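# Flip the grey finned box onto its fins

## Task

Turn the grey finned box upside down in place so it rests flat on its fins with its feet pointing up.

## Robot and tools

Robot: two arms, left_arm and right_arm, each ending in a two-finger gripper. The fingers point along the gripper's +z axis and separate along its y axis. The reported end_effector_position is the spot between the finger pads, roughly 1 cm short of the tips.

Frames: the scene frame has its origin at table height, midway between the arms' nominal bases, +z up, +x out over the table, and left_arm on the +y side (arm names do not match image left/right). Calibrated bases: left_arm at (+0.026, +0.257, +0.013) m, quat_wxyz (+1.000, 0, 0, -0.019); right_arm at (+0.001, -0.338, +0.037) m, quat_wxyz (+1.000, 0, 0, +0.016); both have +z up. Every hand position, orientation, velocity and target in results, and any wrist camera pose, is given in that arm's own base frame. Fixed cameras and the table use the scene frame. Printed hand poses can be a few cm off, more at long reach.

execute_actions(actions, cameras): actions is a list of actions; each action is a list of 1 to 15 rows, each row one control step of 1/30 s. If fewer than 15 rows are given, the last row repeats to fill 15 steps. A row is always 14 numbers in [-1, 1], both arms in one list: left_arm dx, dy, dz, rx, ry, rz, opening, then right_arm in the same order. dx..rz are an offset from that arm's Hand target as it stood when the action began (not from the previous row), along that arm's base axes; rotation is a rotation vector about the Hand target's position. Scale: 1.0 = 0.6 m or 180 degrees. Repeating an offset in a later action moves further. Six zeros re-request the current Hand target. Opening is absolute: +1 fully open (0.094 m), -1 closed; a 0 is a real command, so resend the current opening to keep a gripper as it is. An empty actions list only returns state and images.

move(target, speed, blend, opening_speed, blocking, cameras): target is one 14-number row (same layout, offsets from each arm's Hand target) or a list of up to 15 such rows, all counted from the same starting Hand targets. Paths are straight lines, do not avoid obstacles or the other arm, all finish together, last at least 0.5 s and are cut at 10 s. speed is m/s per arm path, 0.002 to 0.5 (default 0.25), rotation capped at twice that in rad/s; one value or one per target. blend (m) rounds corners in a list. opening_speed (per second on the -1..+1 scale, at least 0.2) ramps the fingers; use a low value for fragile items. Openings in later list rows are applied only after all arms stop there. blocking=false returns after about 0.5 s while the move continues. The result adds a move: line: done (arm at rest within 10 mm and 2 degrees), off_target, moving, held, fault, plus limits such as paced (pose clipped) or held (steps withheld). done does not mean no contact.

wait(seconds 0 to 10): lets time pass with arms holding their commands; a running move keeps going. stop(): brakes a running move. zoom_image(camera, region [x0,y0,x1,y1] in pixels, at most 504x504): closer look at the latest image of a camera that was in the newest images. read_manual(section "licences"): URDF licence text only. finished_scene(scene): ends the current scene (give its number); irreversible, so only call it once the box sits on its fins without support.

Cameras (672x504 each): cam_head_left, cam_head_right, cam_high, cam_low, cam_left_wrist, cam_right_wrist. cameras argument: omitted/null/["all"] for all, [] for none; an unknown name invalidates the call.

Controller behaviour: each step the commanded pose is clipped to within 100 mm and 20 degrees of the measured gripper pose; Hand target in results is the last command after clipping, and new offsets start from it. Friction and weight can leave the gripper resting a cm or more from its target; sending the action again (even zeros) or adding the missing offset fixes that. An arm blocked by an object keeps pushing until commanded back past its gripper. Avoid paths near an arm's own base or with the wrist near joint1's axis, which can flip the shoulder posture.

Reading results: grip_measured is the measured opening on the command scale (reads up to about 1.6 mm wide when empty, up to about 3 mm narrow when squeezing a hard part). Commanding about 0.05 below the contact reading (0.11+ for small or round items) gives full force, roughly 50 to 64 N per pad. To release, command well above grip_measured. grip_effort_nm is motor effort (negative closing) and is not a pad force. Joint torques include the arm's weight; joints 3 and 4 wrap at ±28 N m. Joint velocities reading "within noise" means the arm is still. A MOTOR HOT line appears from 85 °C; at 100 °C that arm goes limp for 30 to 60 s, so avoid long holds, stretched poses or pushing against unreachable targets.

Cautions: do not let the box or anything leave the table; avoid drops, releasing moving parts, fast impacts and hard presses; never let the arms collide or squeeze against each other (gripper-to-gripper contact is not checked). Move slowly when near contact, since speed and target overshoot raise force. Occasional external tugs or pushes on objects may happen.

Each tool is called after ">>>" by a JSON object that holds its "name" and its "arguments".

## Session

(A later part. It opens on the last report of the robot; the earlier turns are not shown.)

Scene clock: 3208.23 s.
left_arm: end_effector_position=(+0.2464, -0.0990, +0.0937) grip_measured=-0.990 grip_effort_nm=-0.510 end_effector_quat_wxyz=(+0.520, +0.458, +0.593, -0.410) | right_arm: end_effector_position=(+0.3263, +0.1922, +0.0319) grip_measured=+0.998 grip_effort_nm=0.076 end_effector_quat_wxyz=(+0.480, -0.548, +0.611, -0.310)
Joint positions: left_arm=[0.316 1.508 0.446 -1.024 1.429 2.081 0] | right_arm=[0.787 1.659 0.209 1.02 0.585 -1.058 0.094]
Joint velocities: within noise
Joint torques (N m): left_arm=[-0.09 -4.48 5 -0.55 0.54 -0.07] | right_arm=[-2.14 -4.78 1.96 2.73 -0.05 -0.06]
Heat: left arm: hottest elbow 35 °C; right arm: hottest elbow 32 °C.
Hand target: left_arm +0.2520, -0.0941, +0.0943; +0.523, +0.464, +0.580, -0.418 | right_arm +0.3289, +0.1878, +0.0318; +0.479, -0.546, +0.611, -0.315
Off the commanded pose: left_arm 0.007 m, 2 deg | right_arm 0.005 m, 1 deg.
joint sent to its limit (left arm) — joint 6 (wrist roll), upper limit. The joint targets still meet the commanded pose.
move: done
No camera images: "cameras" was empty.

>>> {"name": "move", "arguments": {"target": [0,0,0,0,0,0,-1, 0,0,-0.0267,0,0,0,1], "speed": 0.04, "cameras": ["cam_left_wrist","cam_right_wrist"]}}

>>> {"name": "zoom_image", "arguments": {"camera": "cam_left_wrist", "region": [250, 100, 450, 340]}}

>>> {"name": "zoom_image", "arguments": {"camera": "cam_right_wrist", "region": [170, 200, 450, 400]}}

Scene clock: 3220.77 s.
left_arm: end_effector_position=(+0.2464, -0.0990, +0.0937) grip_measured=-0.990 grip_effort_nm=-0.505 end_effector_quat_wxyz=(+0.520, +0.458, +0.593, -0.410) | right_arm: end_effector_position=(+0.3250, +0.1908, +0.0156) grip_measured=+0.998 grip_effort_nm=0.071 end_effector_quat_wxyz=(+0.478, -0.550, +0.611, -0.311)
Joint positions: left_arm=[0.316 1.508 0.446 -1.024 1.429 2.081 0] | right_arm=[0.787 1.766 0.209 1.125 0.585 -1.06 0.094]
Joint velocities: within noise
Joint torques (N m): left_arm=[-0.03 -4.48 5.03 -0.61 0.53 -0.06] | right_arm=[-1.32 -5.95 1.47 2.73 -0.03 -0.01]
Heat: left arm: hottest elbow 34 °C; right arm: hottest elbow 32 °C.
Hand target: left_arm +0.2520, -0.0941, +0.0943; +0.523, +0.464, +0.580, -0.418 | right_arm +0.3289, +0.1878, +0.0159; +0.480, -0.545, +0.611, -0.315
Off the commanded pose: left_arm 0.007 m, 2 deg | right_arm 0.005 m, 1 deg.
joint sent to its limit (left arm) — joint 6 (wrist roll), upper limit. The joint targets still meet the commanded pose.
move: done
Images, in order (width x height): cam_left_wrist 672x504, cam_right_wrist 672x504.

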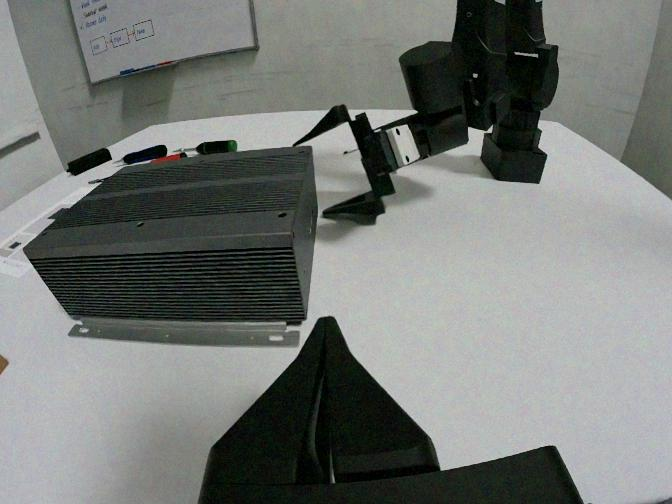

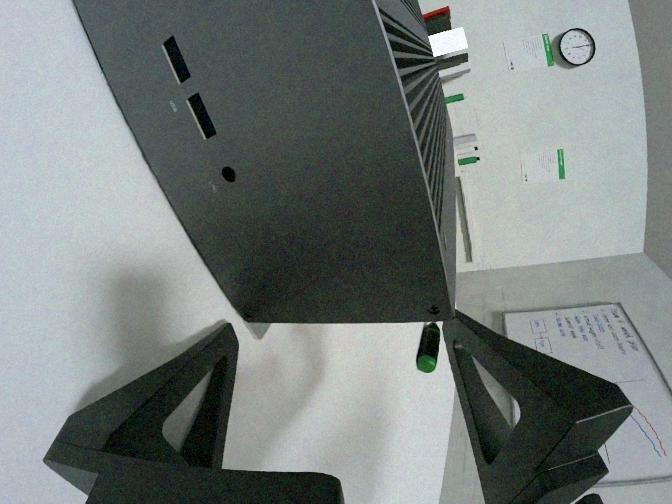

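Scaled by 2.100 from the camera's 672x504 image, which has a finer 960x720 frame.

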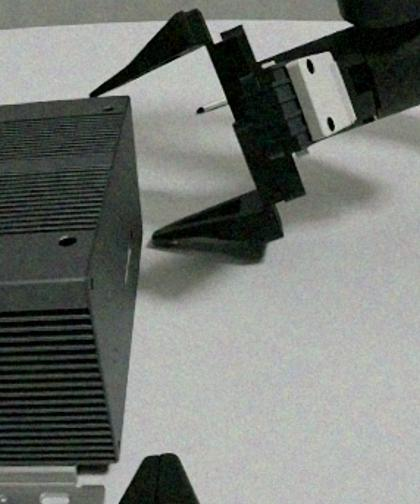

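Scaled by 1.800 from the camera's 672x504 image, which has a finer 960x720 frame.

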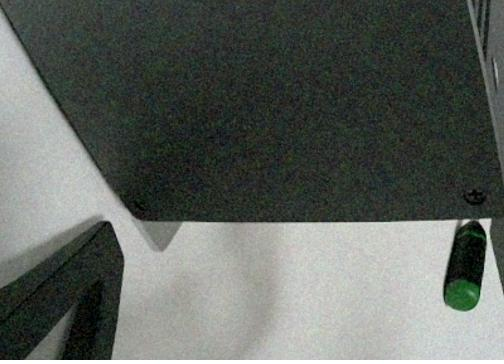

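>>> {"name": "move", "arguments": {"target": [0,0,0,0,0,0,-1, 0,0.022,0.002,0,0,0,1], "speed": 0.04, "cameras": []}}

Scene clock: 3246.87 s.
left_arm: end_effector_position=(+0.2464, -0.0990, +0.0937) grip_measured=-0.990 grip_effort_nm=-0.505 end_effector_quat_wxyz=(+0.520, +0.458, +0.593, -0.410) | right_arm: end_effector_position=(+0.3274, +0.1927, +0.0154) grip_measured=+0.998 grip_effort_nm=0.081 end_effector_quat_wxyz=(+0.474, -0.547, +0.612, -0.319)
Joint positions: left_arm=[0.316 1.508 0.446 -1.024 1.429 2.081 0] | right_arm=[0.796 1.767 0.223 1.105 0.613 -1.058 0.094]
Joint velocities: within noise
Joint torques (N m): left_arm=[-0.15 -4.31 4.97 -0.58 0.54 -0.08] | right_arm=[-0.38 -7.06 2.43 1.51 0.32 0.08]
Heat: left arm: hottest elbow 34 °C; right arm: hottest elbow 31 °C.
Hand target: left_arm +0.2520, -0.0941, +0.0943; +0.523, +0.464, +0.580, -0.418 | right_arm +0.3289, +0.2011, +0.0171; +0.480, -0.546, +0.611, -0.315
Off the commanded pose: left_arm 0.007 m, 2 deg | right_arm 0.009 m, 1 deg.
joint sent to its limit (left arm) — joint 6 (wrist roll), upper limit. The joint targets still meet the commanded pose.
move: done
No camera images: "cameras" was empty.

>>> {"name": "move", "arguments": {"target": [0,0,0,0,0,0,-1, -0.006,0.008,-0.002,0,0,0,1], "speed": 0.04, "cameras": ["cam_right_wrist"]}}

>>> {"name": "zoom_image", "arguments": {"camera": "cam_right_wrist", "region": [170, 200, 450, 400]}}

Scene clock: 3255.47 s.
left_arm: end_effector_position=(+0.2464, -0.0990, +0.0937) grip_measured=-0.990 grip_effort_nm=-0.501 end_effector_quat_wxyz=(+0.520, +0.458, +0.593, -0.410) | right_arm: end_effector_position=(+0.3244, +0.1978, +0.0159) grip_measured=+0.998 grip_effort_nm=0.071 end_effector_quat_wxyz=(+0.475, -0.545, +0.612, -0.319)
Joint positions: left_arm=[0.316 1.508 0.446 -1.024 1.429 2.081 0] | right_arm=[0.82 1.767 0.226 1.098 0.634 -1.045 0.094]
Joint velocities: within noise
Joint torques (N m): left_arm=[-0.03 -4.37 5.03 -0.55 0.54 -0.07] | right_arm=[0.56 -6.18 2.43 1.85 0.24 0.14]
Heat: left arm: hottest elbow 34 °C; right arm: hottest elbow 31 °C.
Hand target: left_arm +0.2520, -0.0941, +0.0943; +0.523, +0.464, +0.580, -0.418 | right_arm +0.3254, +0.2058, +0.0159; +0.480, -0.545, +0.611, -0.315
Off the commanded pose: left_arm 0.007 m, 2 deg | right_arm 0.008 m, 1 deg.
joint sent to its limit (left arm) — joint 6 (wrist roll), upper limit. The joint targets still meet the commanded pose.
move: done
Images, in order (width x height): cam_right_wrist 672x504.

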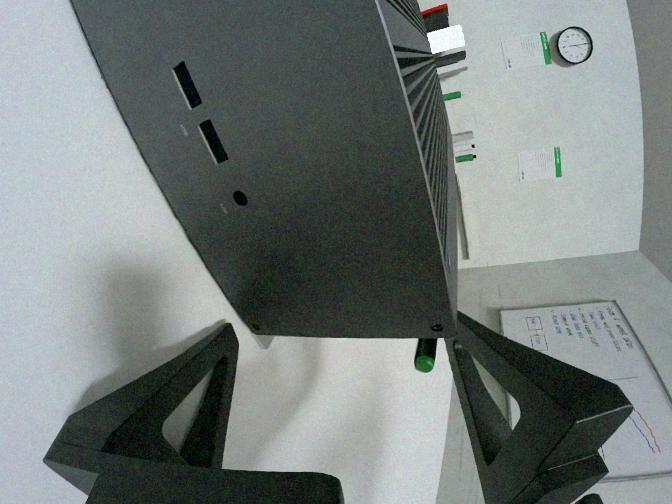

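Scaled by 1.800 from the camera's 672x504 image, which has a finer 960x720 frame.

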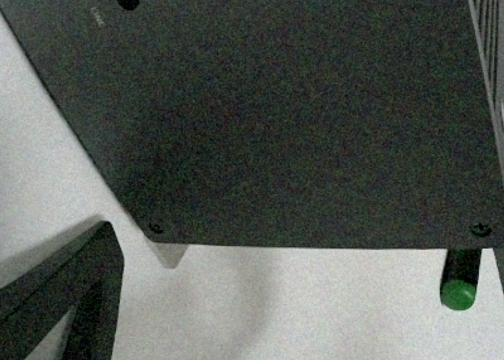

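>>> {"name": "move", "arguments": {"target": [[0,0,0,0,0,0,-1, 0,0,-0.0045,0,0,0,1],[0,0,0,0,0,0,-1, 0.021,0.0035,-0.0045,0,0,0,1]], "speed": 0.03, "cameras": ["cam_left_wrist","cam_right_wrist"]}}

>>> {"name": "zoom_image", "arguments": {"camera": "cam_right_wrist", "region": [170, 200, 450, 400]}}

>>> {"name": "zoom_image", "arguments": {"camera": "cam_left_wrist", "region": [280, 130, 400, 260]}}

Scene clock: 3272.60 s.
left_arm: end_effector_position=(+0.2464, -0.0990, +0.0937) grip_measured=-0.990 grip_effort_nm=-0.510 end_effector_quat_wxyz=(+0.520, +0.458, +0.593, -0.410) | right_arm: end_effector_position=(+0.3297, +0.2037, +0.0136) grip_measured=+0.998 grip_effort_nm=0.076 end_effector_quat_wxyz=(+0.478, -0.547, +0.612, -0.314)
Joint positions: left_arm=[0.316 1.508 0.446 -1.024 1.429 2.081 0] | right_arm=[0.815 1.782 0.245 1.098 0.619 -1.045 0.094]
Joint velocities: within noise
Joint torques (N m): left_arm=[0.09 -4.37 5.04 -0.57 0.53 -0.07] | right_arm=[-1.9 -6.01 2.96 1.96 -0.25 -0.06]
Heat: left arm: hottest elbow 34 °C; right arm: hottest elbow 31 °C.
Hand target: left_arm +0.2520, -0.0941, +0.0943; +0.523, +0.464, +0.580, -0.418 | right_arm +0.3380, +0.2079, +0.0133; +0.480, -0.545, +0.611, -0.315
Off the commanded pose: left_arm 0.007 m, 2 deg | right_arm 0.009 m, 0 deg.
joint sent to its limit (left arm) — joint 6 (wrist roll), upper limit. The joint targets still meet the commanded pose.
move: done
Images, in order (width x height): cam_left_wrist 672x504, cam_right_wrist 672x504.

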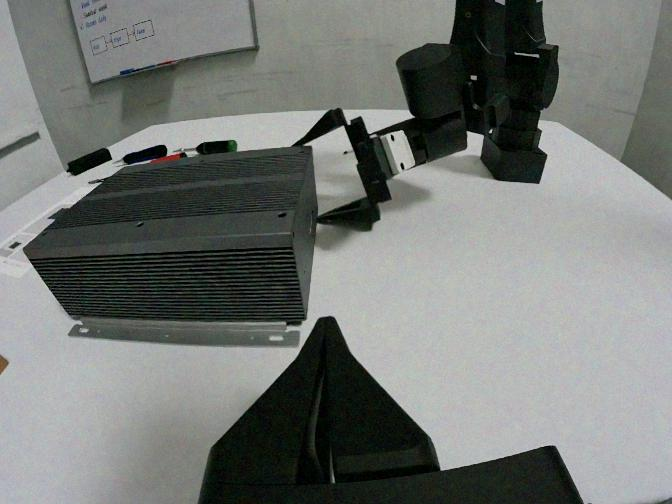

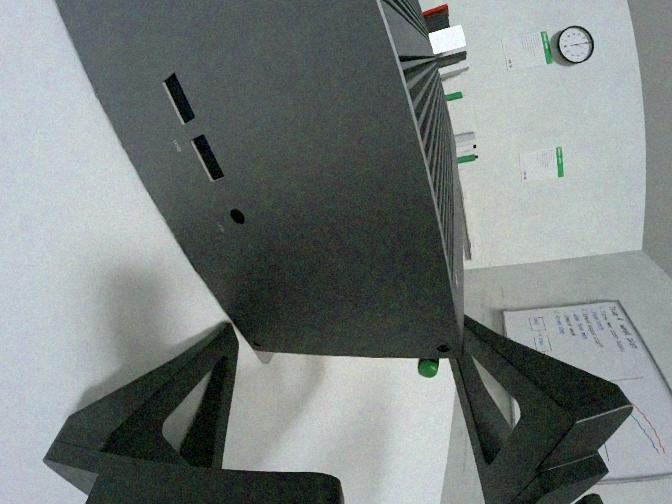

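Scaled by 1.800 from the camera's 672x504 image, which has a finer 960x720 frame.

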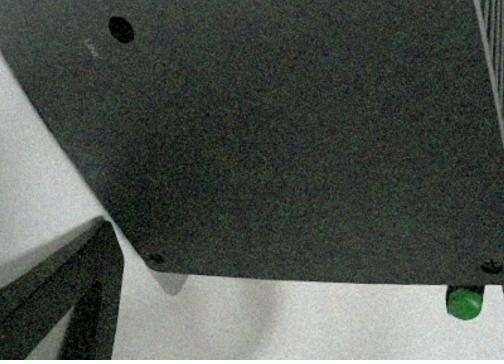

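Scaled by 3.877 from the camera's 672x504 image, which has a finer 960x720 frame.

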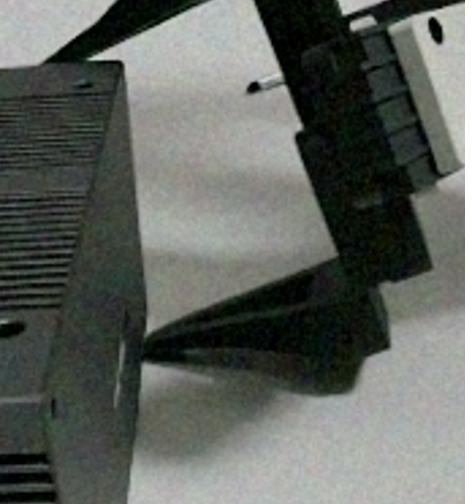

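>>> {"name": "move", "arguments": {"target": [0,0,0,0,0,0,-1, -0.004,-0.0255,0,0,0,0,1], "speed": 0.03, "cameras": []}}

Scene clock: 3292.20 s.
left_arm: end_effector_position=(+0.2464, -0.0990, +0.0937) grip_measured=-0.990 grip_effort_nm=-0.505 end_effector_quat_wxyz=(+0.520, +0.458, +0.593, -0.410) | right_arm: end_effector_position=(+0.3334, +0.1976, +0.0141) grip_measured=+0.998 grip_effort_nm=0.066 end_effector_quat_wxyz=(+0.481, -0.548, +0.611, -0.310)
Joint positions: left_arm=[0.316 1.508 0.446 -1.024 1.429 2.081 0] | right_arm=[0.782 1.786 0.237 1.123 0.581 -1.061 0.094]
Joint velocities: within noise
Joint torques (N m): left_arm=[-0.03 -4.42 5 -0.58 0.53 -0.07] | right_arm=[-1.14 -6.48 1.01 2.73 -0.01 -0.02]
Heat: left arm: hottest elbow 34 °C; right arm: hottest elbow 31 °C.
Hand target: left_arm +0.2520, -0.0941, +0.0943; +0.523, +0.464, +0.580, -0.418 | right_arm +0.3355, +0.1927, +0.0132; +0.480, -0.546, +0.611, -0.315
Off the commanded pose: left_arm 0.007 m, 2 deg | right_arm 0.005 m, 1 deg.
joint sent to its limit (left arm) — joint 6 (wrist roll), upper limit. The joint targets still meet the commanded pose.
move: done
No camera images: "cameras" was empty.

>>> {"name": "move", "arguments": {"target": [0,0,0,0,0,0,-1, 0.015,0.004,0,0,0,0,1], "speed": 0.03, "cameras": ["cam_right_wrist"]}}

>>> {"name": "zoom_image", "arguments": {"camera": "cam_right_wrist", "region": [170, 200, 500, 400]}}

Scene clock: 3303.57 s.
left_arm: end_effector_position=(+0.2464, -0.0990, +0.0937) grip_measured=-0.990 grip_effort_nm=-0.510 end_effector_quat_wxyz=(+0.520, +0.458, +0.593, -0.410) | right_arm: end_effector_position=(+0.3375, +0.1955, +0.0135) grip_measured=+0.998 grip_effort_nm=0.071 end_effector_quat_wxyz=(+0.479, -0.549, +0.610, -0.311)
Joint positions: left_arm=[0.316 1.508 0.446 -1.024 1.429 2.081 0] | right_arm=[0.764 1.788 0.241 1.123 0.564 -1.07 0.094]
Joint velocities: within noise
Joint torques (N m): left_arm=[0.09 -4.48 5 -0.55 0.54 -0.07] | right_arm=[-2.14 -6.48 2.43 2.29 -0.1 -0.06]
Heat: left arm: hottest elbow 34 °C; right arm: hottest elbow 31 °C.
Hand target: left_arm +0.2520, -0.0941, +0.0943; +0.523, +0.464, +0.580, -0.418 | right_arm +0.3445, +0.1951, +0.0132; +0.480, -0.546, +0.611, -0.315
Off the commanded pose: left_arm 0.007 m, 2 deg | right_arm 0.007 m, 1 deg.
joint sent to its limit (left arm) — joint 6 (wrist roll), upper limit. The joint targets still meet the commanded pose.
move: done
Images, in order (width x height): cam_right_wrist 672x504.

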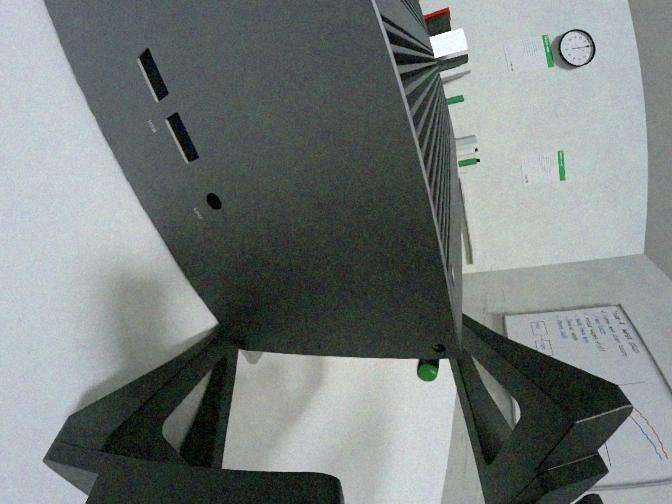

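Scaled by 1.527 from the camera's 672x504 image, which has a finer 960x720 frame.

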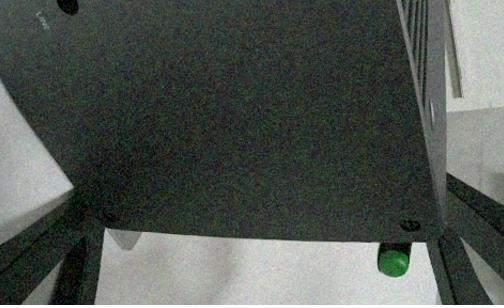

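>>> {"name": "move", "arguments": {"target": [0,0,0,0,0,0,-1, 0.010,0.003,0.03,0,0,0,1], "speed": 0.03, "cameras": ["cam_left_wrist","cam_right_wrist"]}}

>>> {"name": "zoom_image", "arguments": {"camera": "cam_right_wrist", "region": [170, 200, 500, 400]}}

>>> {"name": "zoom_image", "arguments": {"camera": "cam_left_wrist", "region": [280, 130, 400, 260]}}

Scene clock: 3320.50 s.
left_arm: end_effector_position=(+0.2464, -0.0990, +0.0937) grip_measured=-0.990 grip_effort_nm=-0.505 end_effector_quat_wxyz=(+0.520, +0.458, +0.593, -0.410) | right_arm: end_effector_position=(+0.3370, +0.1945, +0.0155) grip_measured=+0.999 grip_effort_nm=0.042 end_effector_quat_wxyz=(-0.462, +0.564, -0.611, +0.308)
Joint positions: left_arm=[0.316 1.508 0.446 -1.024 1.429 2.081 0] | right_arm=[0.757 1.72 0.243 1.011 0.548 -1.077 0.094]
Joint velocities: within noise
Joint torques (N m): left_arm=[-0.03 -4.25 5 -0.57 0.54 -0.07] | right_arm=[-2.55 -9.41 3.48 2.1 0.27 0]
Heat: left arm: hottest elbow 34 °C; right arm: hottest elbow 31 °C.
Hand target: left_arm +0.2520, -0.0941, +0.0943; +0.523, +0.464, +0.580, -0.418 | right_arm +0.3505, +0.1968, +0.0312; -0.480, +0.545, -0.611, +0.315
Off the commanded pose: left_arm 0.007 m, 2 deg | right_arm 0.021 m, 3 deg.
joint sent to its limit (left arm) — joint 6 (wrist roll), upper limit. The joint targets still meet the commanded pose.
move: off_target (right_arm)
Images, in order (width x height): cam_left_wrist 672x504, cam_right_wrist 672x504.

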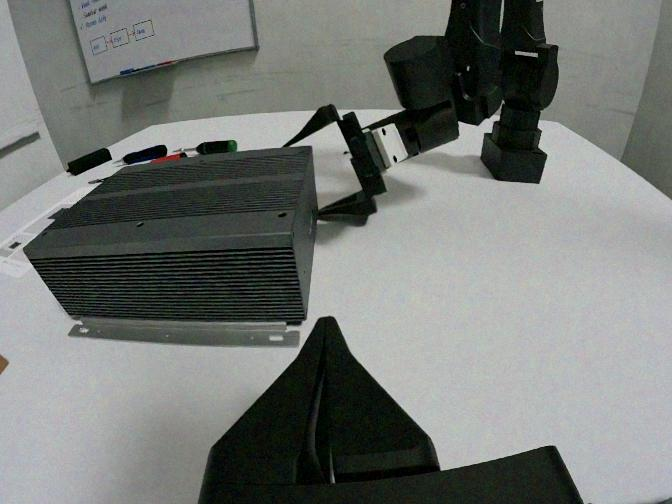

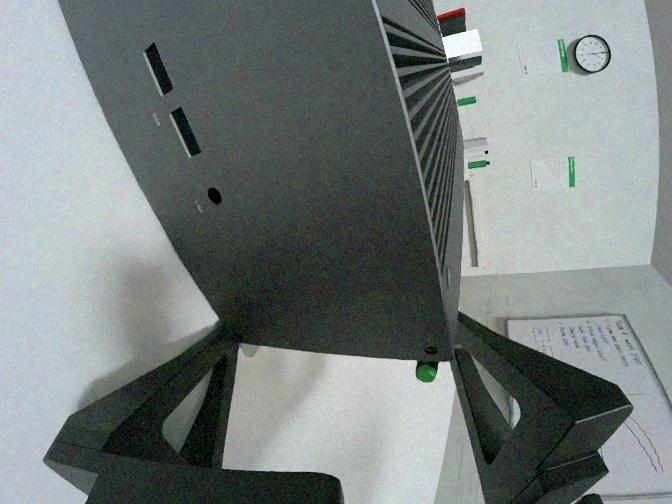

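Scaled by 1.527 from the camera's 672x504 image, which has a finer 960x720 frame.

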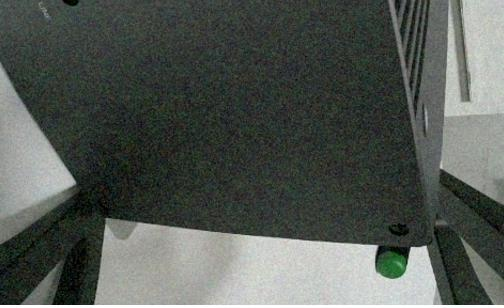

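Scaled by 3.877 from the camera's 672x504 image, which has a finer 960x720 frame.

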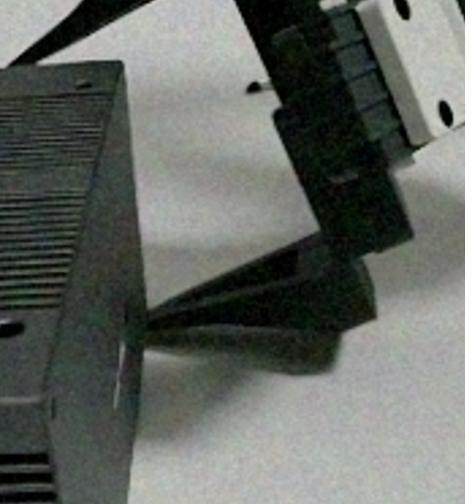

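>>> {"name": "move", "arguments": {"target": [0,0,0,0,0,0,-1, 0.007,0.003,0.033,0,0,0,1], "speed": 0.03, "cameras": ["cam_left_wrist"]}}

>>> {"name": "zoom_image", "arguments": {"camera": "cam_left_wrist", "region": [200, 130, 400, 350]}}

Scene clock: 3329.20 s.
left_arm: end_effector_position=(+0.2464, -0.0990, +0.0937) grip_measured=-0.990 grip_effort_nm=-0.505 end_effector_quat_wxyz=(+0.520, +0.458, +0.593, -0.410) | right_arm: end_effector_position=(+0.3367, +0.1950, +0.0179) grip_measured=+1.000 grip_effort_nm=-0.017 end_effector_quat_wxyz=(-0.442, +0.581, -0.613, +0.303)
Joint positions: left_arm=[0.316 1.508 0.446 -1.024 1.429 2.081 0] | right_arm=[0.752 1.642 0.254 0.873 0.531 -1.079 0.094]
Joint velocities: within noise
Joint torques (N m): left_arm=[-0.09 -4.31 5.03 -0.55 0.53 -0.06] | right_arm=[-2.2 -11.34 4.12 3 0.82 -0.01]
Heat: left arm: hottest elbow 34 °C; right arm: hottest elbow 31 °C.
Hand target: left_arm +0.2520, -0.0941, +0.0943; +0.523, +0.464, +0.580, -0.418 | right_arm +0.3548, +0.1987, +0.0510; -0.480, +0.546, -0.611, +0.315
Off the commanded pose: left_arm 0.007 m, 2 deg | right_arm 0.038 m, 6 deg.
joint sent to its limit (left arm) — joint 6 (wrist roll), upper limit. The joint targets still meet the commanded pose.
move: off_target (right_arm)
Images, in order (width x height): cam_left_wrist 672x504.

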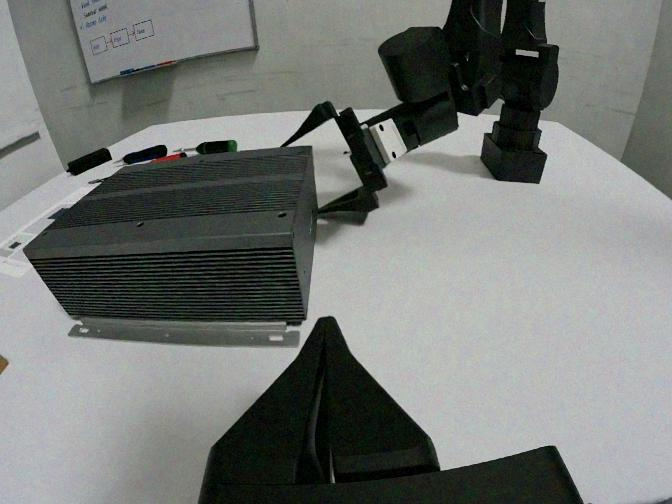

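Scaled by 2.291 from the camera's 672x504 image, which has a finer 960x720 frame.

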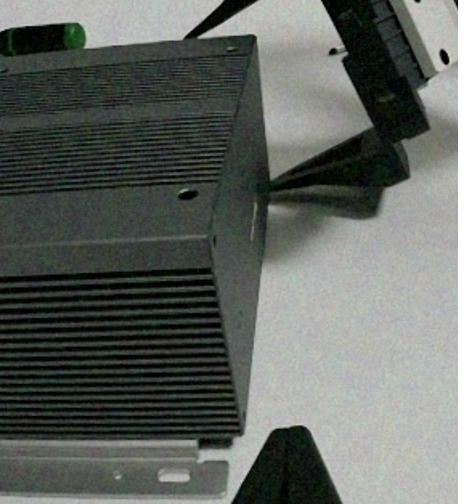

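>>> {"name": "execute_actions", "arguments": {"actions": [], "cameras": ["cam_right_wrist"]}}

>>> {"name": "zoom_image", "arguments": {"camera": "cam_right_wrist", "region": [180, 270, 320, 390]}}

Scene clock: 3344.00 s.
left_arm: end_effector_position=(+0.2464, -0.0990, +0.0937) grip_measured=-0.990 grip_effort_nm=-0.505 end_effector_quat_wxyz=(+0.520, +0.458, +0.593, -0.410) | right_arm: end_effector_position=(+0.3367, +0.1951, +0.0180) grip_measured=+1.000 grip_effort_nm=-0.017 end_effector_quat_wxyz=(-0.442, +0.581, -0.613, +0.303)
Joint positions: left_arm=[0.316 1.508 0.446 -1.024 1.429 2.081 0] | right_arm=[0.752 1.642 0.254 0.873 0.531 -1.079 0.094]
Joint velocities: within noise
Joint torques (N m): left_arm=[-0.03 -4.48 5.03 -0.55 0.54 -0.07] | right_arm=[-2.14 -11.58 4.04 2.99 0.78 -0.02]
Heat: left arm: hottest elbow 34 °C; right arm: hottest elbow 32 °C.
Hand target: left_arm +0.2520, -0.0941, +0.0943; +0.523, +0.464, +0.580, -0.418 | right_arm +0.3547, +0.1987, +0.0511; -0.480, +0.546, -0.611, +0.315
Tool commands: left_gripper/opening=-1.0 right_gripper/opening=+1.0
Off the commanded pose: left_arm 0.007 m, 2 deg | right_arm 0.038 m, 6 deg.
Images, in order (width x height): cam_right_wrist 672x504.

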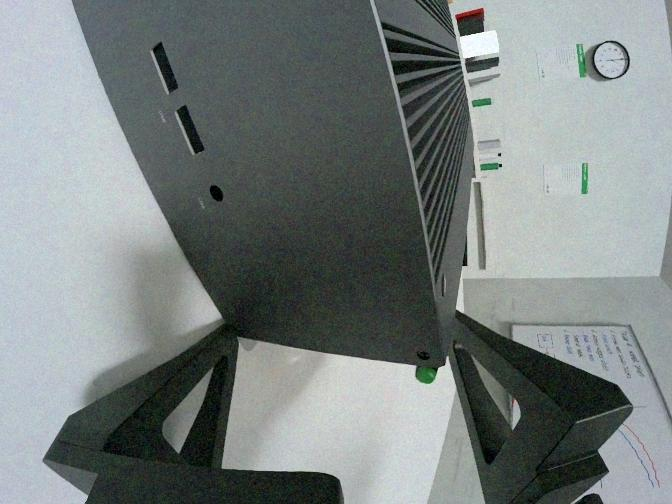

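Scaled by 3.600 from the camera's 672x504 image, which has a finer 960x720 frame.

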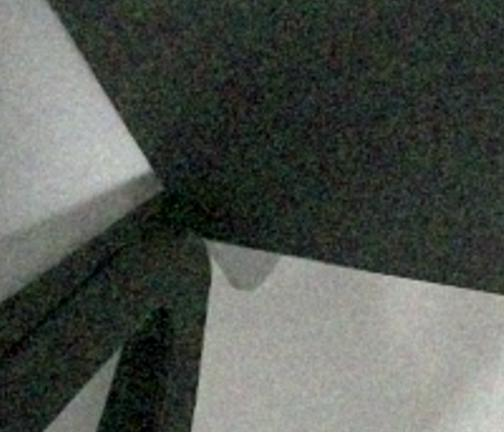

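>>> {"name": "move", "arguments": {"target": [[0,0,0,0,0,0,-1, 0.0,0.0,-0.055,0,0,0,1],[0,0,0,0,0,0,-1, 0.012,0.0,-0.062,0,0,0,1]], "speed": 0.04, "cameras": ["cam_right_wrist"]}}

>>> {"name": "zoom_image", "arguments": {"camera": "cam_right_wrist", "region": [180, 270, 320, 390]}}

Scene clock: 3377.40 s.
left_arm: end_effector_position=(+0.2464, -0.0990, +0.0937) grip_measured=-0.990 grip_effort_nm=-0.505 end_effector_quat_wxyz=(+0.520, +0.458, +0.593, -0.410) | right_arm: end_effector_position=(+0.3439, +0.1978, +0.0125) grip_measured=+1.000 grip_effort_nm=-0.017 end_effector_quat_wxyz=(-0.472, +0.561, -0.604, +0.310)
Joint positions: left_arm=[0.316 1.508 0.446 -1.024 1.429 2.081 0] | right_arm=[0.746 1.777 0.257 1.087 0.535 -1.098 0.094]
Joint velocities: within noise
Joint torques (N m): left_arm=[0.03 -4.37 5.04 -0.55 0.53 -0.06] | right_arm=[-2.78 -5.36 4.31 2.61 -0.15 0.09]
Heat: left arm: hottest elbow 34 °C; right arm: hottest elbow 32 °C.
Hand target: left_arm +0.2520, -0.0941, +0.0943; +0.523, +0.464, +0.580, -0.418 | right_arm +0.3620, +0.1987, +0.0139; -0.480, +0.545, -0.611, +0.315
Off the commanded pose: left_arm 0.007 m, 2 deg | right_arm 0.018 m, 2 deg.
joint sent to its limit (left arm) — joint 6 (wrist roll), upper limit. The joint targets still meet the commanded pose.
move: off_target (right_arm)
Images, in order (width x height): cam_right_wrist 672x504.

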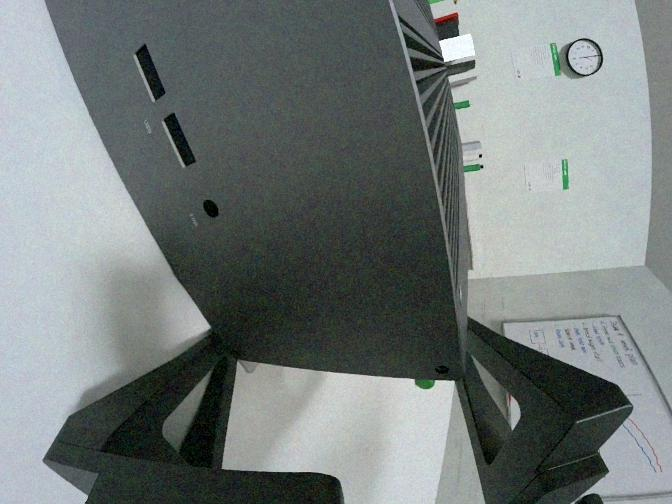

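Scaled by 3.600 from the camera's 672x504 image, which has a finer 960x720 frame.

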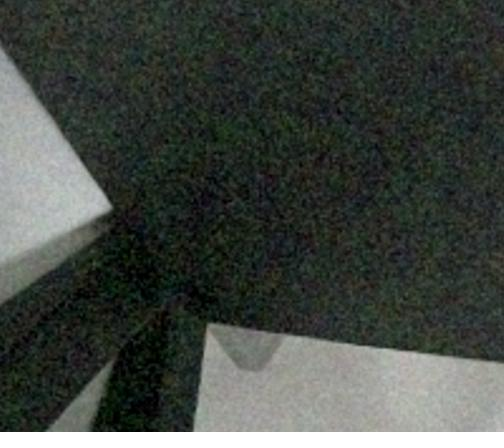

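>>> {"name": "move", "arguments": {"target": [0,0,0,0,0,0,-1, 0.012,0.003,0.058,0.0045,-0.030,0,1], "speed": 0.04, "cameras": ["cam_right_wrist","cam_left_wrist"]}}

>>> {"name": "zoom_image", "arguments": {"camera": "cam_right_wrist", "region": [180, 270, 320, 390]}}

>>> {"name": "zoom_image", "arguments": {"camera": "cam_left_wrist", "region": [200, 130, 400, 350]}}

Scene clock: 3392.43 s.
left_arm: end_effector_position=(+0.2464, -0.0990, +0.0937) grip_measured=-0.990 grip_effort_nm=-0.505 end_effector_quat_wxyz=(+0.520, +0.458, +0.593, -0.410) | right_arm: end_effector_position=(+0.3443, +0.1989, +0.0141) grip_measured=+1.000 grip_effort_nm=-0.017 end_effector_quat_wxyz=(-0.470, +0.573, -0.591, +0.319)
Joint positions: left_arm=[0.316 1.508 0.446 -1.024 1.429 2.081 0] | right_arm=[0.745 1.777 0.257 1.095 0.53 -1.142 0.094]
Joint velocities: within noise
Joint torques (N m): left_arm=[-0.09 -4.37 5.04 -0.58 0.53 -0.08] | right_arm=[-3.31 -10.99 3.75 4.23 0.82 -0.14]
Heat: left arm: hottest elbow 34 °C; right arm: hottest elbow 32 °C.
Hand target: left_arm +0.2520, -0.0941, +0.0943; +0.523, +0.464, +0.580, -0.418 | right_arm +0.3692, +0.2004, +0.0487; -0.512, +0.527, -0.590, +0.336
Off the commanded pose: left_arm 0.007 m, 2 deg | right_arm 0.043 m, 7 deg.
joint sent to its limit (left arm) — joint 6 (wrist roll), upper limit. The joint targets still meet the commanded pose.
move: off_target (right_arm)
Images, in order (width x height): cam_left_wrist 672x504, cam_right_wrist 672x504.

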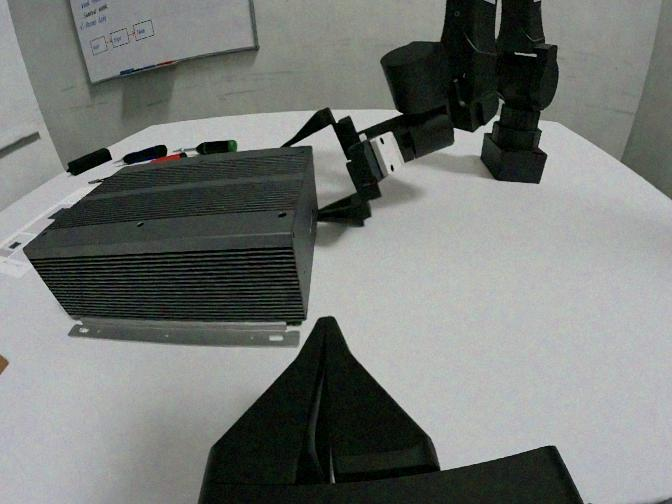

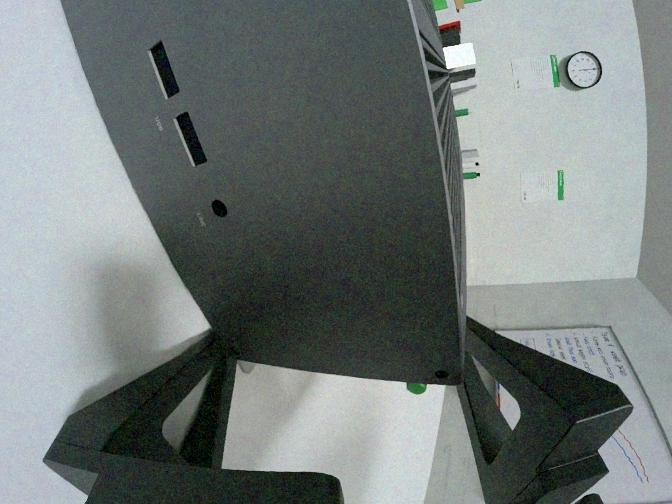

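Scaled by 3.600 from the camera's 672x504 image, which has a finer 960x720 frame.

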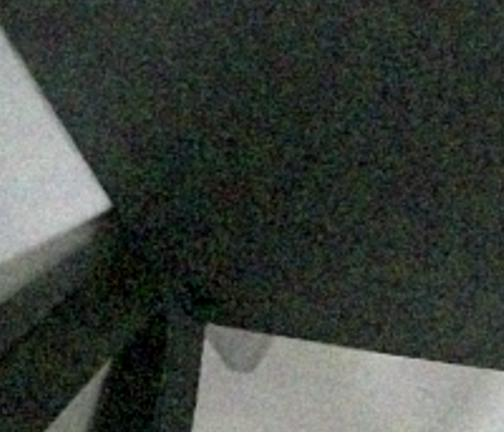

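Scaled by 2.291 from the camera's 672x504 image, which has a finer 960x720 frame.

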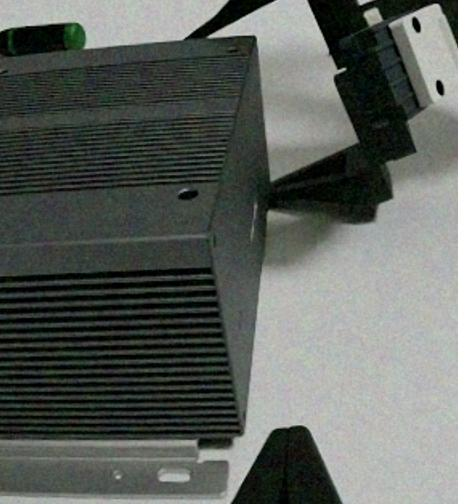

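>>> {"name": "move", "arguments": {"target": [0,0,0,0,0,0,-1, 0.010,0.002,0.045,0.003,-0.020,0,1], "speed": 0.03, "cameras": ["cam_right_wrist","cam_left_wrist"]}}

>>> {"name": "zoom_image", "arguments": {"camera": "cam_right_wrist", "region": [180, 270, 320, 390]}}

>>> {"name": "zoom_image", "arguments": {"camera": "cam_left_wrist", "region": [200, 130, 400, 350]}}

Scene clock: 3399.87 s.
left_arm: end_effector_position=(+0.2464, -0.0990, +0.0937) grip_measured=-0.990 grip_effort_nm=-0.505 end_effector_quat_wxyz=(+0.520, +0.458, +0.593, -0.410) | right_arm: end_effector_position=(+0.3503, +0.1922, +0.0219) grip_measured=+1.000 grip_effort_nm=-0.046 end_effector_quat_wxyz=(-0.465, +0.577, -0.580, +0.339)
Joint positions: left_arm=[0.316 1.508 0.446 -1.024 1.429 2.081 0] | right_arm=[0.723 1.756 0.256 1.097 0.533 -1.199 0.094]
Joint velocities: within noise
Joint torques (N m): left_arm=[-0.03 -4.37 4.98 -0.55 0.54 -0.07] | right_arm=[-2.2 -13.63 3.95 5.11 0.68 0.17]
Heat: left arm: hottest elbow 34 °C; right arm: hottest elbow 32 °C.
Hand target: left_arm +0.2520, -0.0941, +0.0943; +0.523, +0.464, +0.580, -0.418 | right_arm +0.3751, +0.2016, +0.0756; -0.532, +0.513, -0.575, +0.349
Off the commanded pose: left_arm 0.007 m, 2 deg | right_arm 0.060 m, 11 deg.
joint sent to its limit (left arm) — joint 6 (wrist roll), upper limit. The joint targets still meet the commanded pose.
move: off_target (right_arm)
Images, in order (width x height): cam_left_wrist 672x504, cam_right_wrist 672x504.

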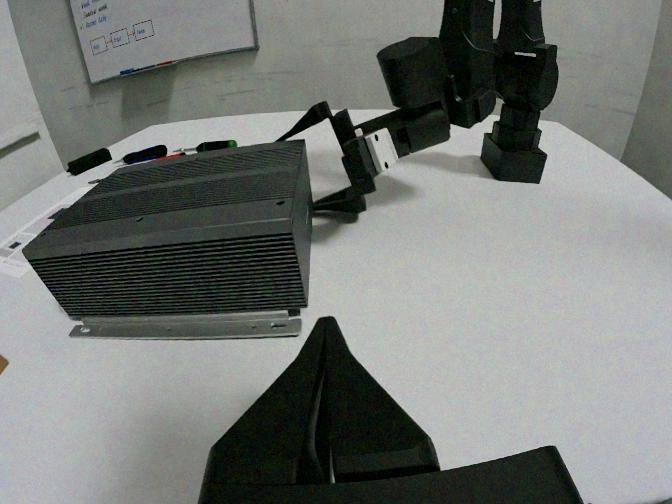

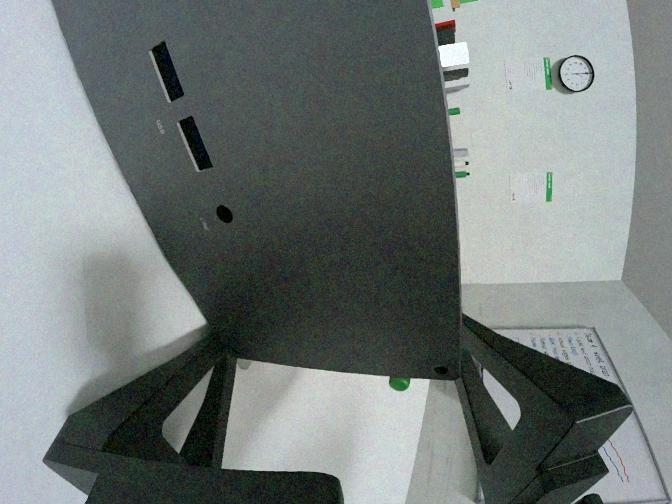

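Scaled by 3.600 from the camera's 672x504 image, which has a finer 960x720 frame.

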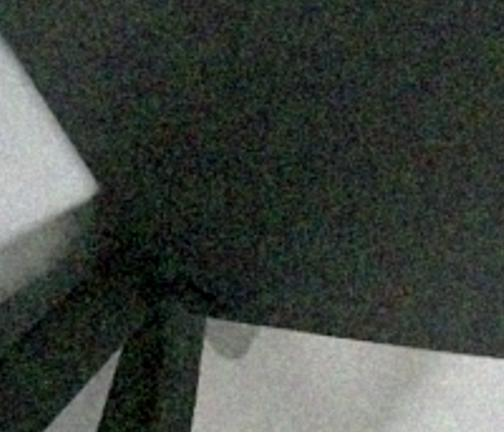

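Scaled by 2.291 from the camera's 672x504 image, which has a finer 960x720 frame.

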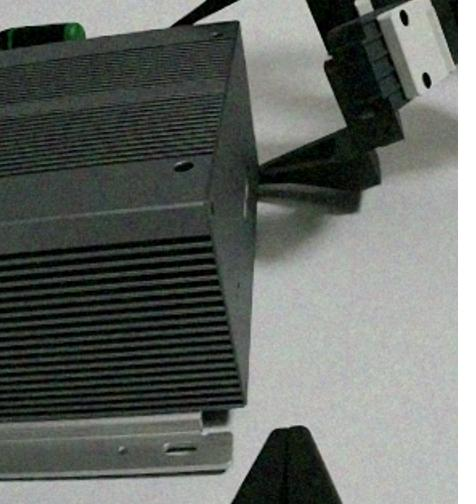

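>>> {"name": "move", "arguments": {"target": [0,0,0,0,0,0,-1, -0.005,0.0,0.035,0.0,0.0,0,1], "speed": 0.03, "cameras": ["cam_right_wrist","cam_left_wrist"]}}

>>> {"name": "zoom_image", "arguments": {"camera": "cam_right_wrist", "region": [180, 270, 320, 390]}}

>>> {"name": "zoom_image", "arguments": {"camera": "cam_left_wrist", "region": [200, 130, 400, 350]}}

Scene clock: 3424.73 s.
left_arm: end_effector_position=(+0.2464, -0.0990, +0.0937) grip_measured=-0.990 grip_effort_nm=-0.505 end_effector_quat_wxyz=(+0.520, +0.458, +0.593, -0.410) | right_arm: end_effector_position=(+0.3516, +0.1924, +0.0483) grip_measured=+1.000 grip_effort_nm=-0.046 end_effector_quat_wxyz=(-0.475, +0.569, -0.578, +0.342)
Joint positions: left_arm=[0.316 1.508 0.446 -1.024 1.429 2.081 0] | right_arm=[0.723 1.628 0.251 1.002 0.538 -1.202 0.094]
Joint velocities: within noise
Joint torques (N m): left_arm=[0.09 -4.48 5.03 -0.57 0.54 -0.07] | right_arm=[-1.08 -12.16 5.08 4.08 0.74 0.16]
Heat: left arm: hottest elbow 34 °C; right arm: hottest elbow 32 °C.
Hand target: left_arm +0.2520, -0.0941, +0.0943; +0.523, +0.464, +0.580, -0.418 | right_arm +0.3721, +0.2016, +0.0966; -0.532, +0.514, -0.575, +0.349
Off the commanded pose: left_arm 0.007 m, 2 deg | right_arm 0.053 m, 9 deg.
joint sent to its limit (left arm) — joint 6 (wrist roll), upper limit. The joint targets still meet the commanded pose.
move: off_target (right_arm)
Images, in order (width x height): cam_left_wrist 672x504, cam_right_wrist 672x504.

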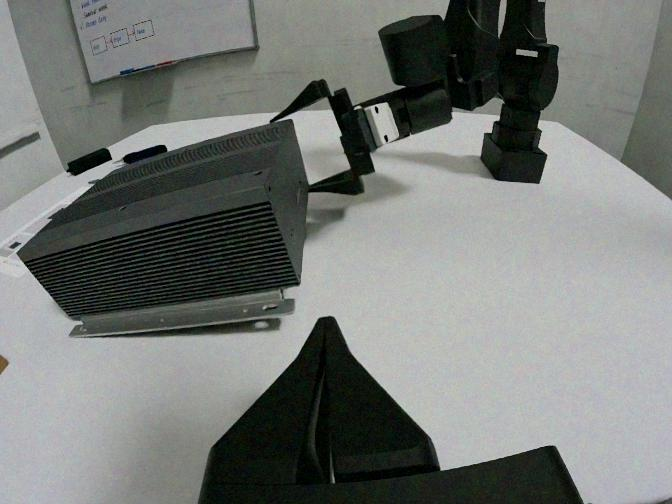

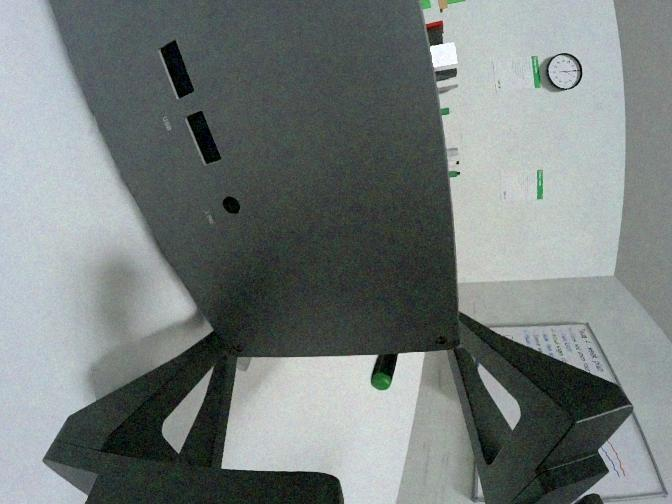

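Scaled by 3.600 from the camera's 672x504 image, which has a finer 960x720 frame.

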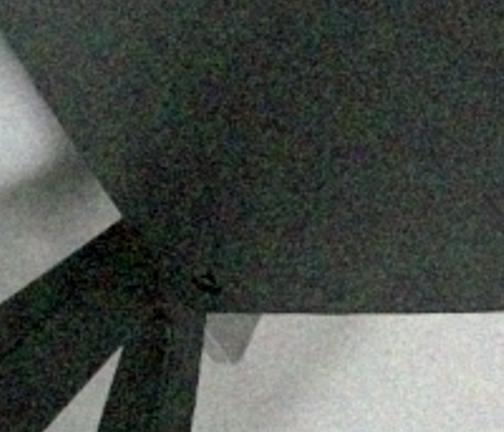

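Scaled by 2.291 from the camera's 672x504 image, which has a finer 960x720 frame.

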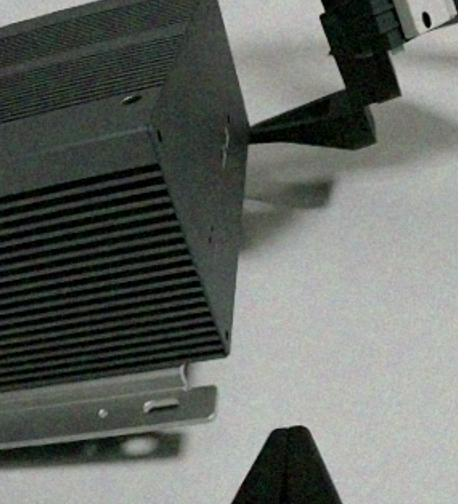

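>>> {"name": "move", "arguments": {"target": [0,0,0,0,0,0,-1, 0.003,0.0,0.032,0.0,0.0,0,1], "speed": 0.03, "cameras": ["cam_right_wrist","cam_left_wrist","cam_head_left"]}}

>>> {"name": "zoom_image", "arguments": {"camera": "cam_right_wrist", "region": [180, 270, 320, 390]}}

>>> {"name": "zoom_image", "arguments": {"camera": "cam_head_left", "region": [270, 200, 410, 340]}}

Scene clock: 3471.20 s.
left_arm: end_effector_position=(+0.2464, -0.0990, +0.0937) grip_measured=-0.990 grip_effort_nm=-0.505 end_effector_quat_wxyz=(+0.520, +0.458, +0.593, -0.410) | right_arm: end_effector_position=(+0.3506, +0.1916, +0.0642) grip_measured=+1.000 grip_effort_nm=-0.046 end_effector_quat_wxyz=(-0.473, +0.570, -0.578, +0.342)
Joint positions: left_arm=[0.316 1.508 0.446 -1.024 1.429 2.081 0] | right_arm=[0.723 1.523 0.251 0.891 0.537 -1.202 0.094]
Joint velocities: within noise
Joint torques (N m): left_arm=[0.15 -4.42 5.01 -0.55 0.53 -0.06] | right_arm=[-1.44 -12.22 6.58 4.01 0.57 0.15]
Heat: left arm: hottest elbow 34 °C; right arm: hottest elbow 32 °C.
Hand target: left_arm +0.2520, -0.0941, +0.0943; +0.523, +0.464, +0.580, -0.418 | right_arm +0.3739, +0.2016, +0.1158; -0.532, +0.514, -0.575, +0.349
Off the commanded pose: left_arm 0.007 m, 2 deg | right_arm 0.057 m, 10 deg.
joint sent to its limit (left arm) — joint 6 (wrist roll), upper limit. The joint targets still meet the commanded pose.
move: off_target (right_arm)
Images, in order (width x height): cam_head_left 672x504, cam_left_wrist 672x504, cam_right_wrist 672x504.

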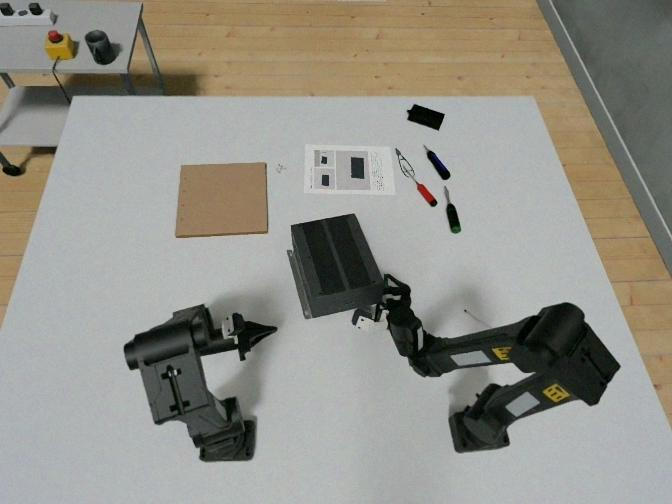

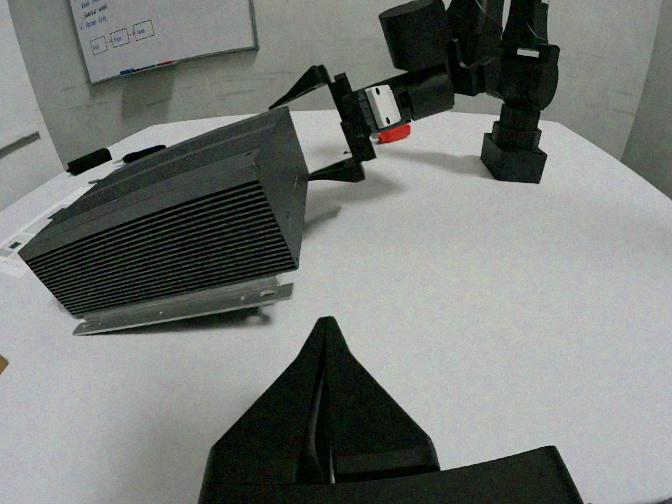

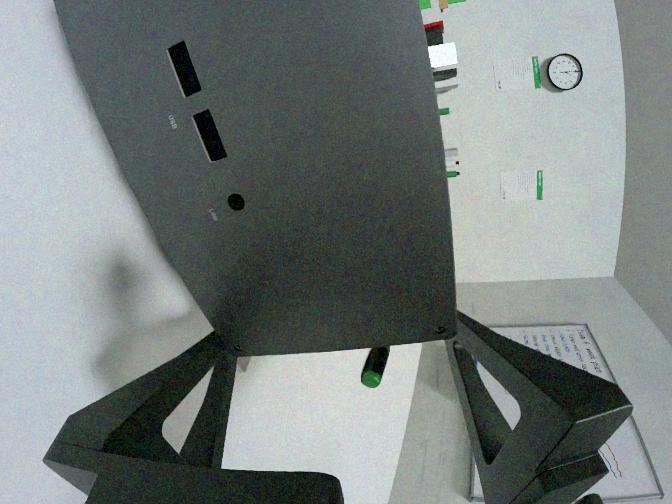

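Scaled by 3.600 from the camera's 672x504 image, which has a finer 960x720 frame.

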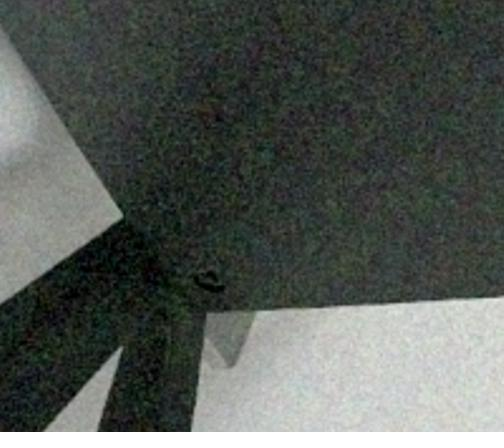

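Scaled by 3.600.

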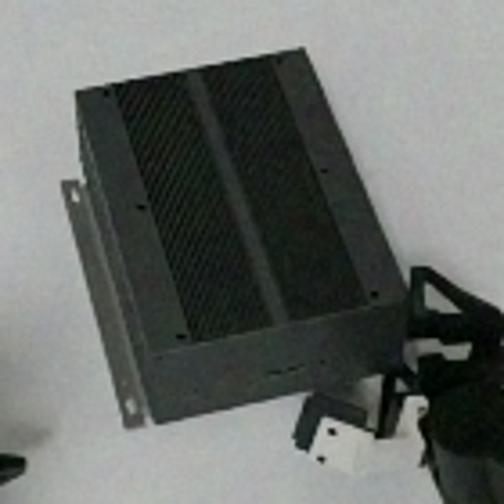

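>>> {"name": "zoom_image", "arguments": {"camera": "cam_left_wrist", "region": [60, 230, 340, 360]}}

Scaled by 1.800 from the camera's 672x504 image, which has a finer 960x720 frame.

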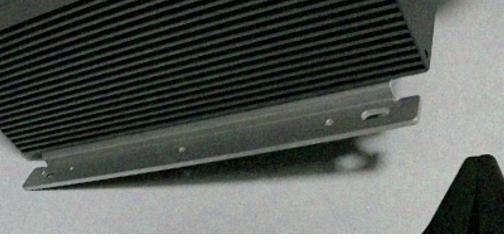

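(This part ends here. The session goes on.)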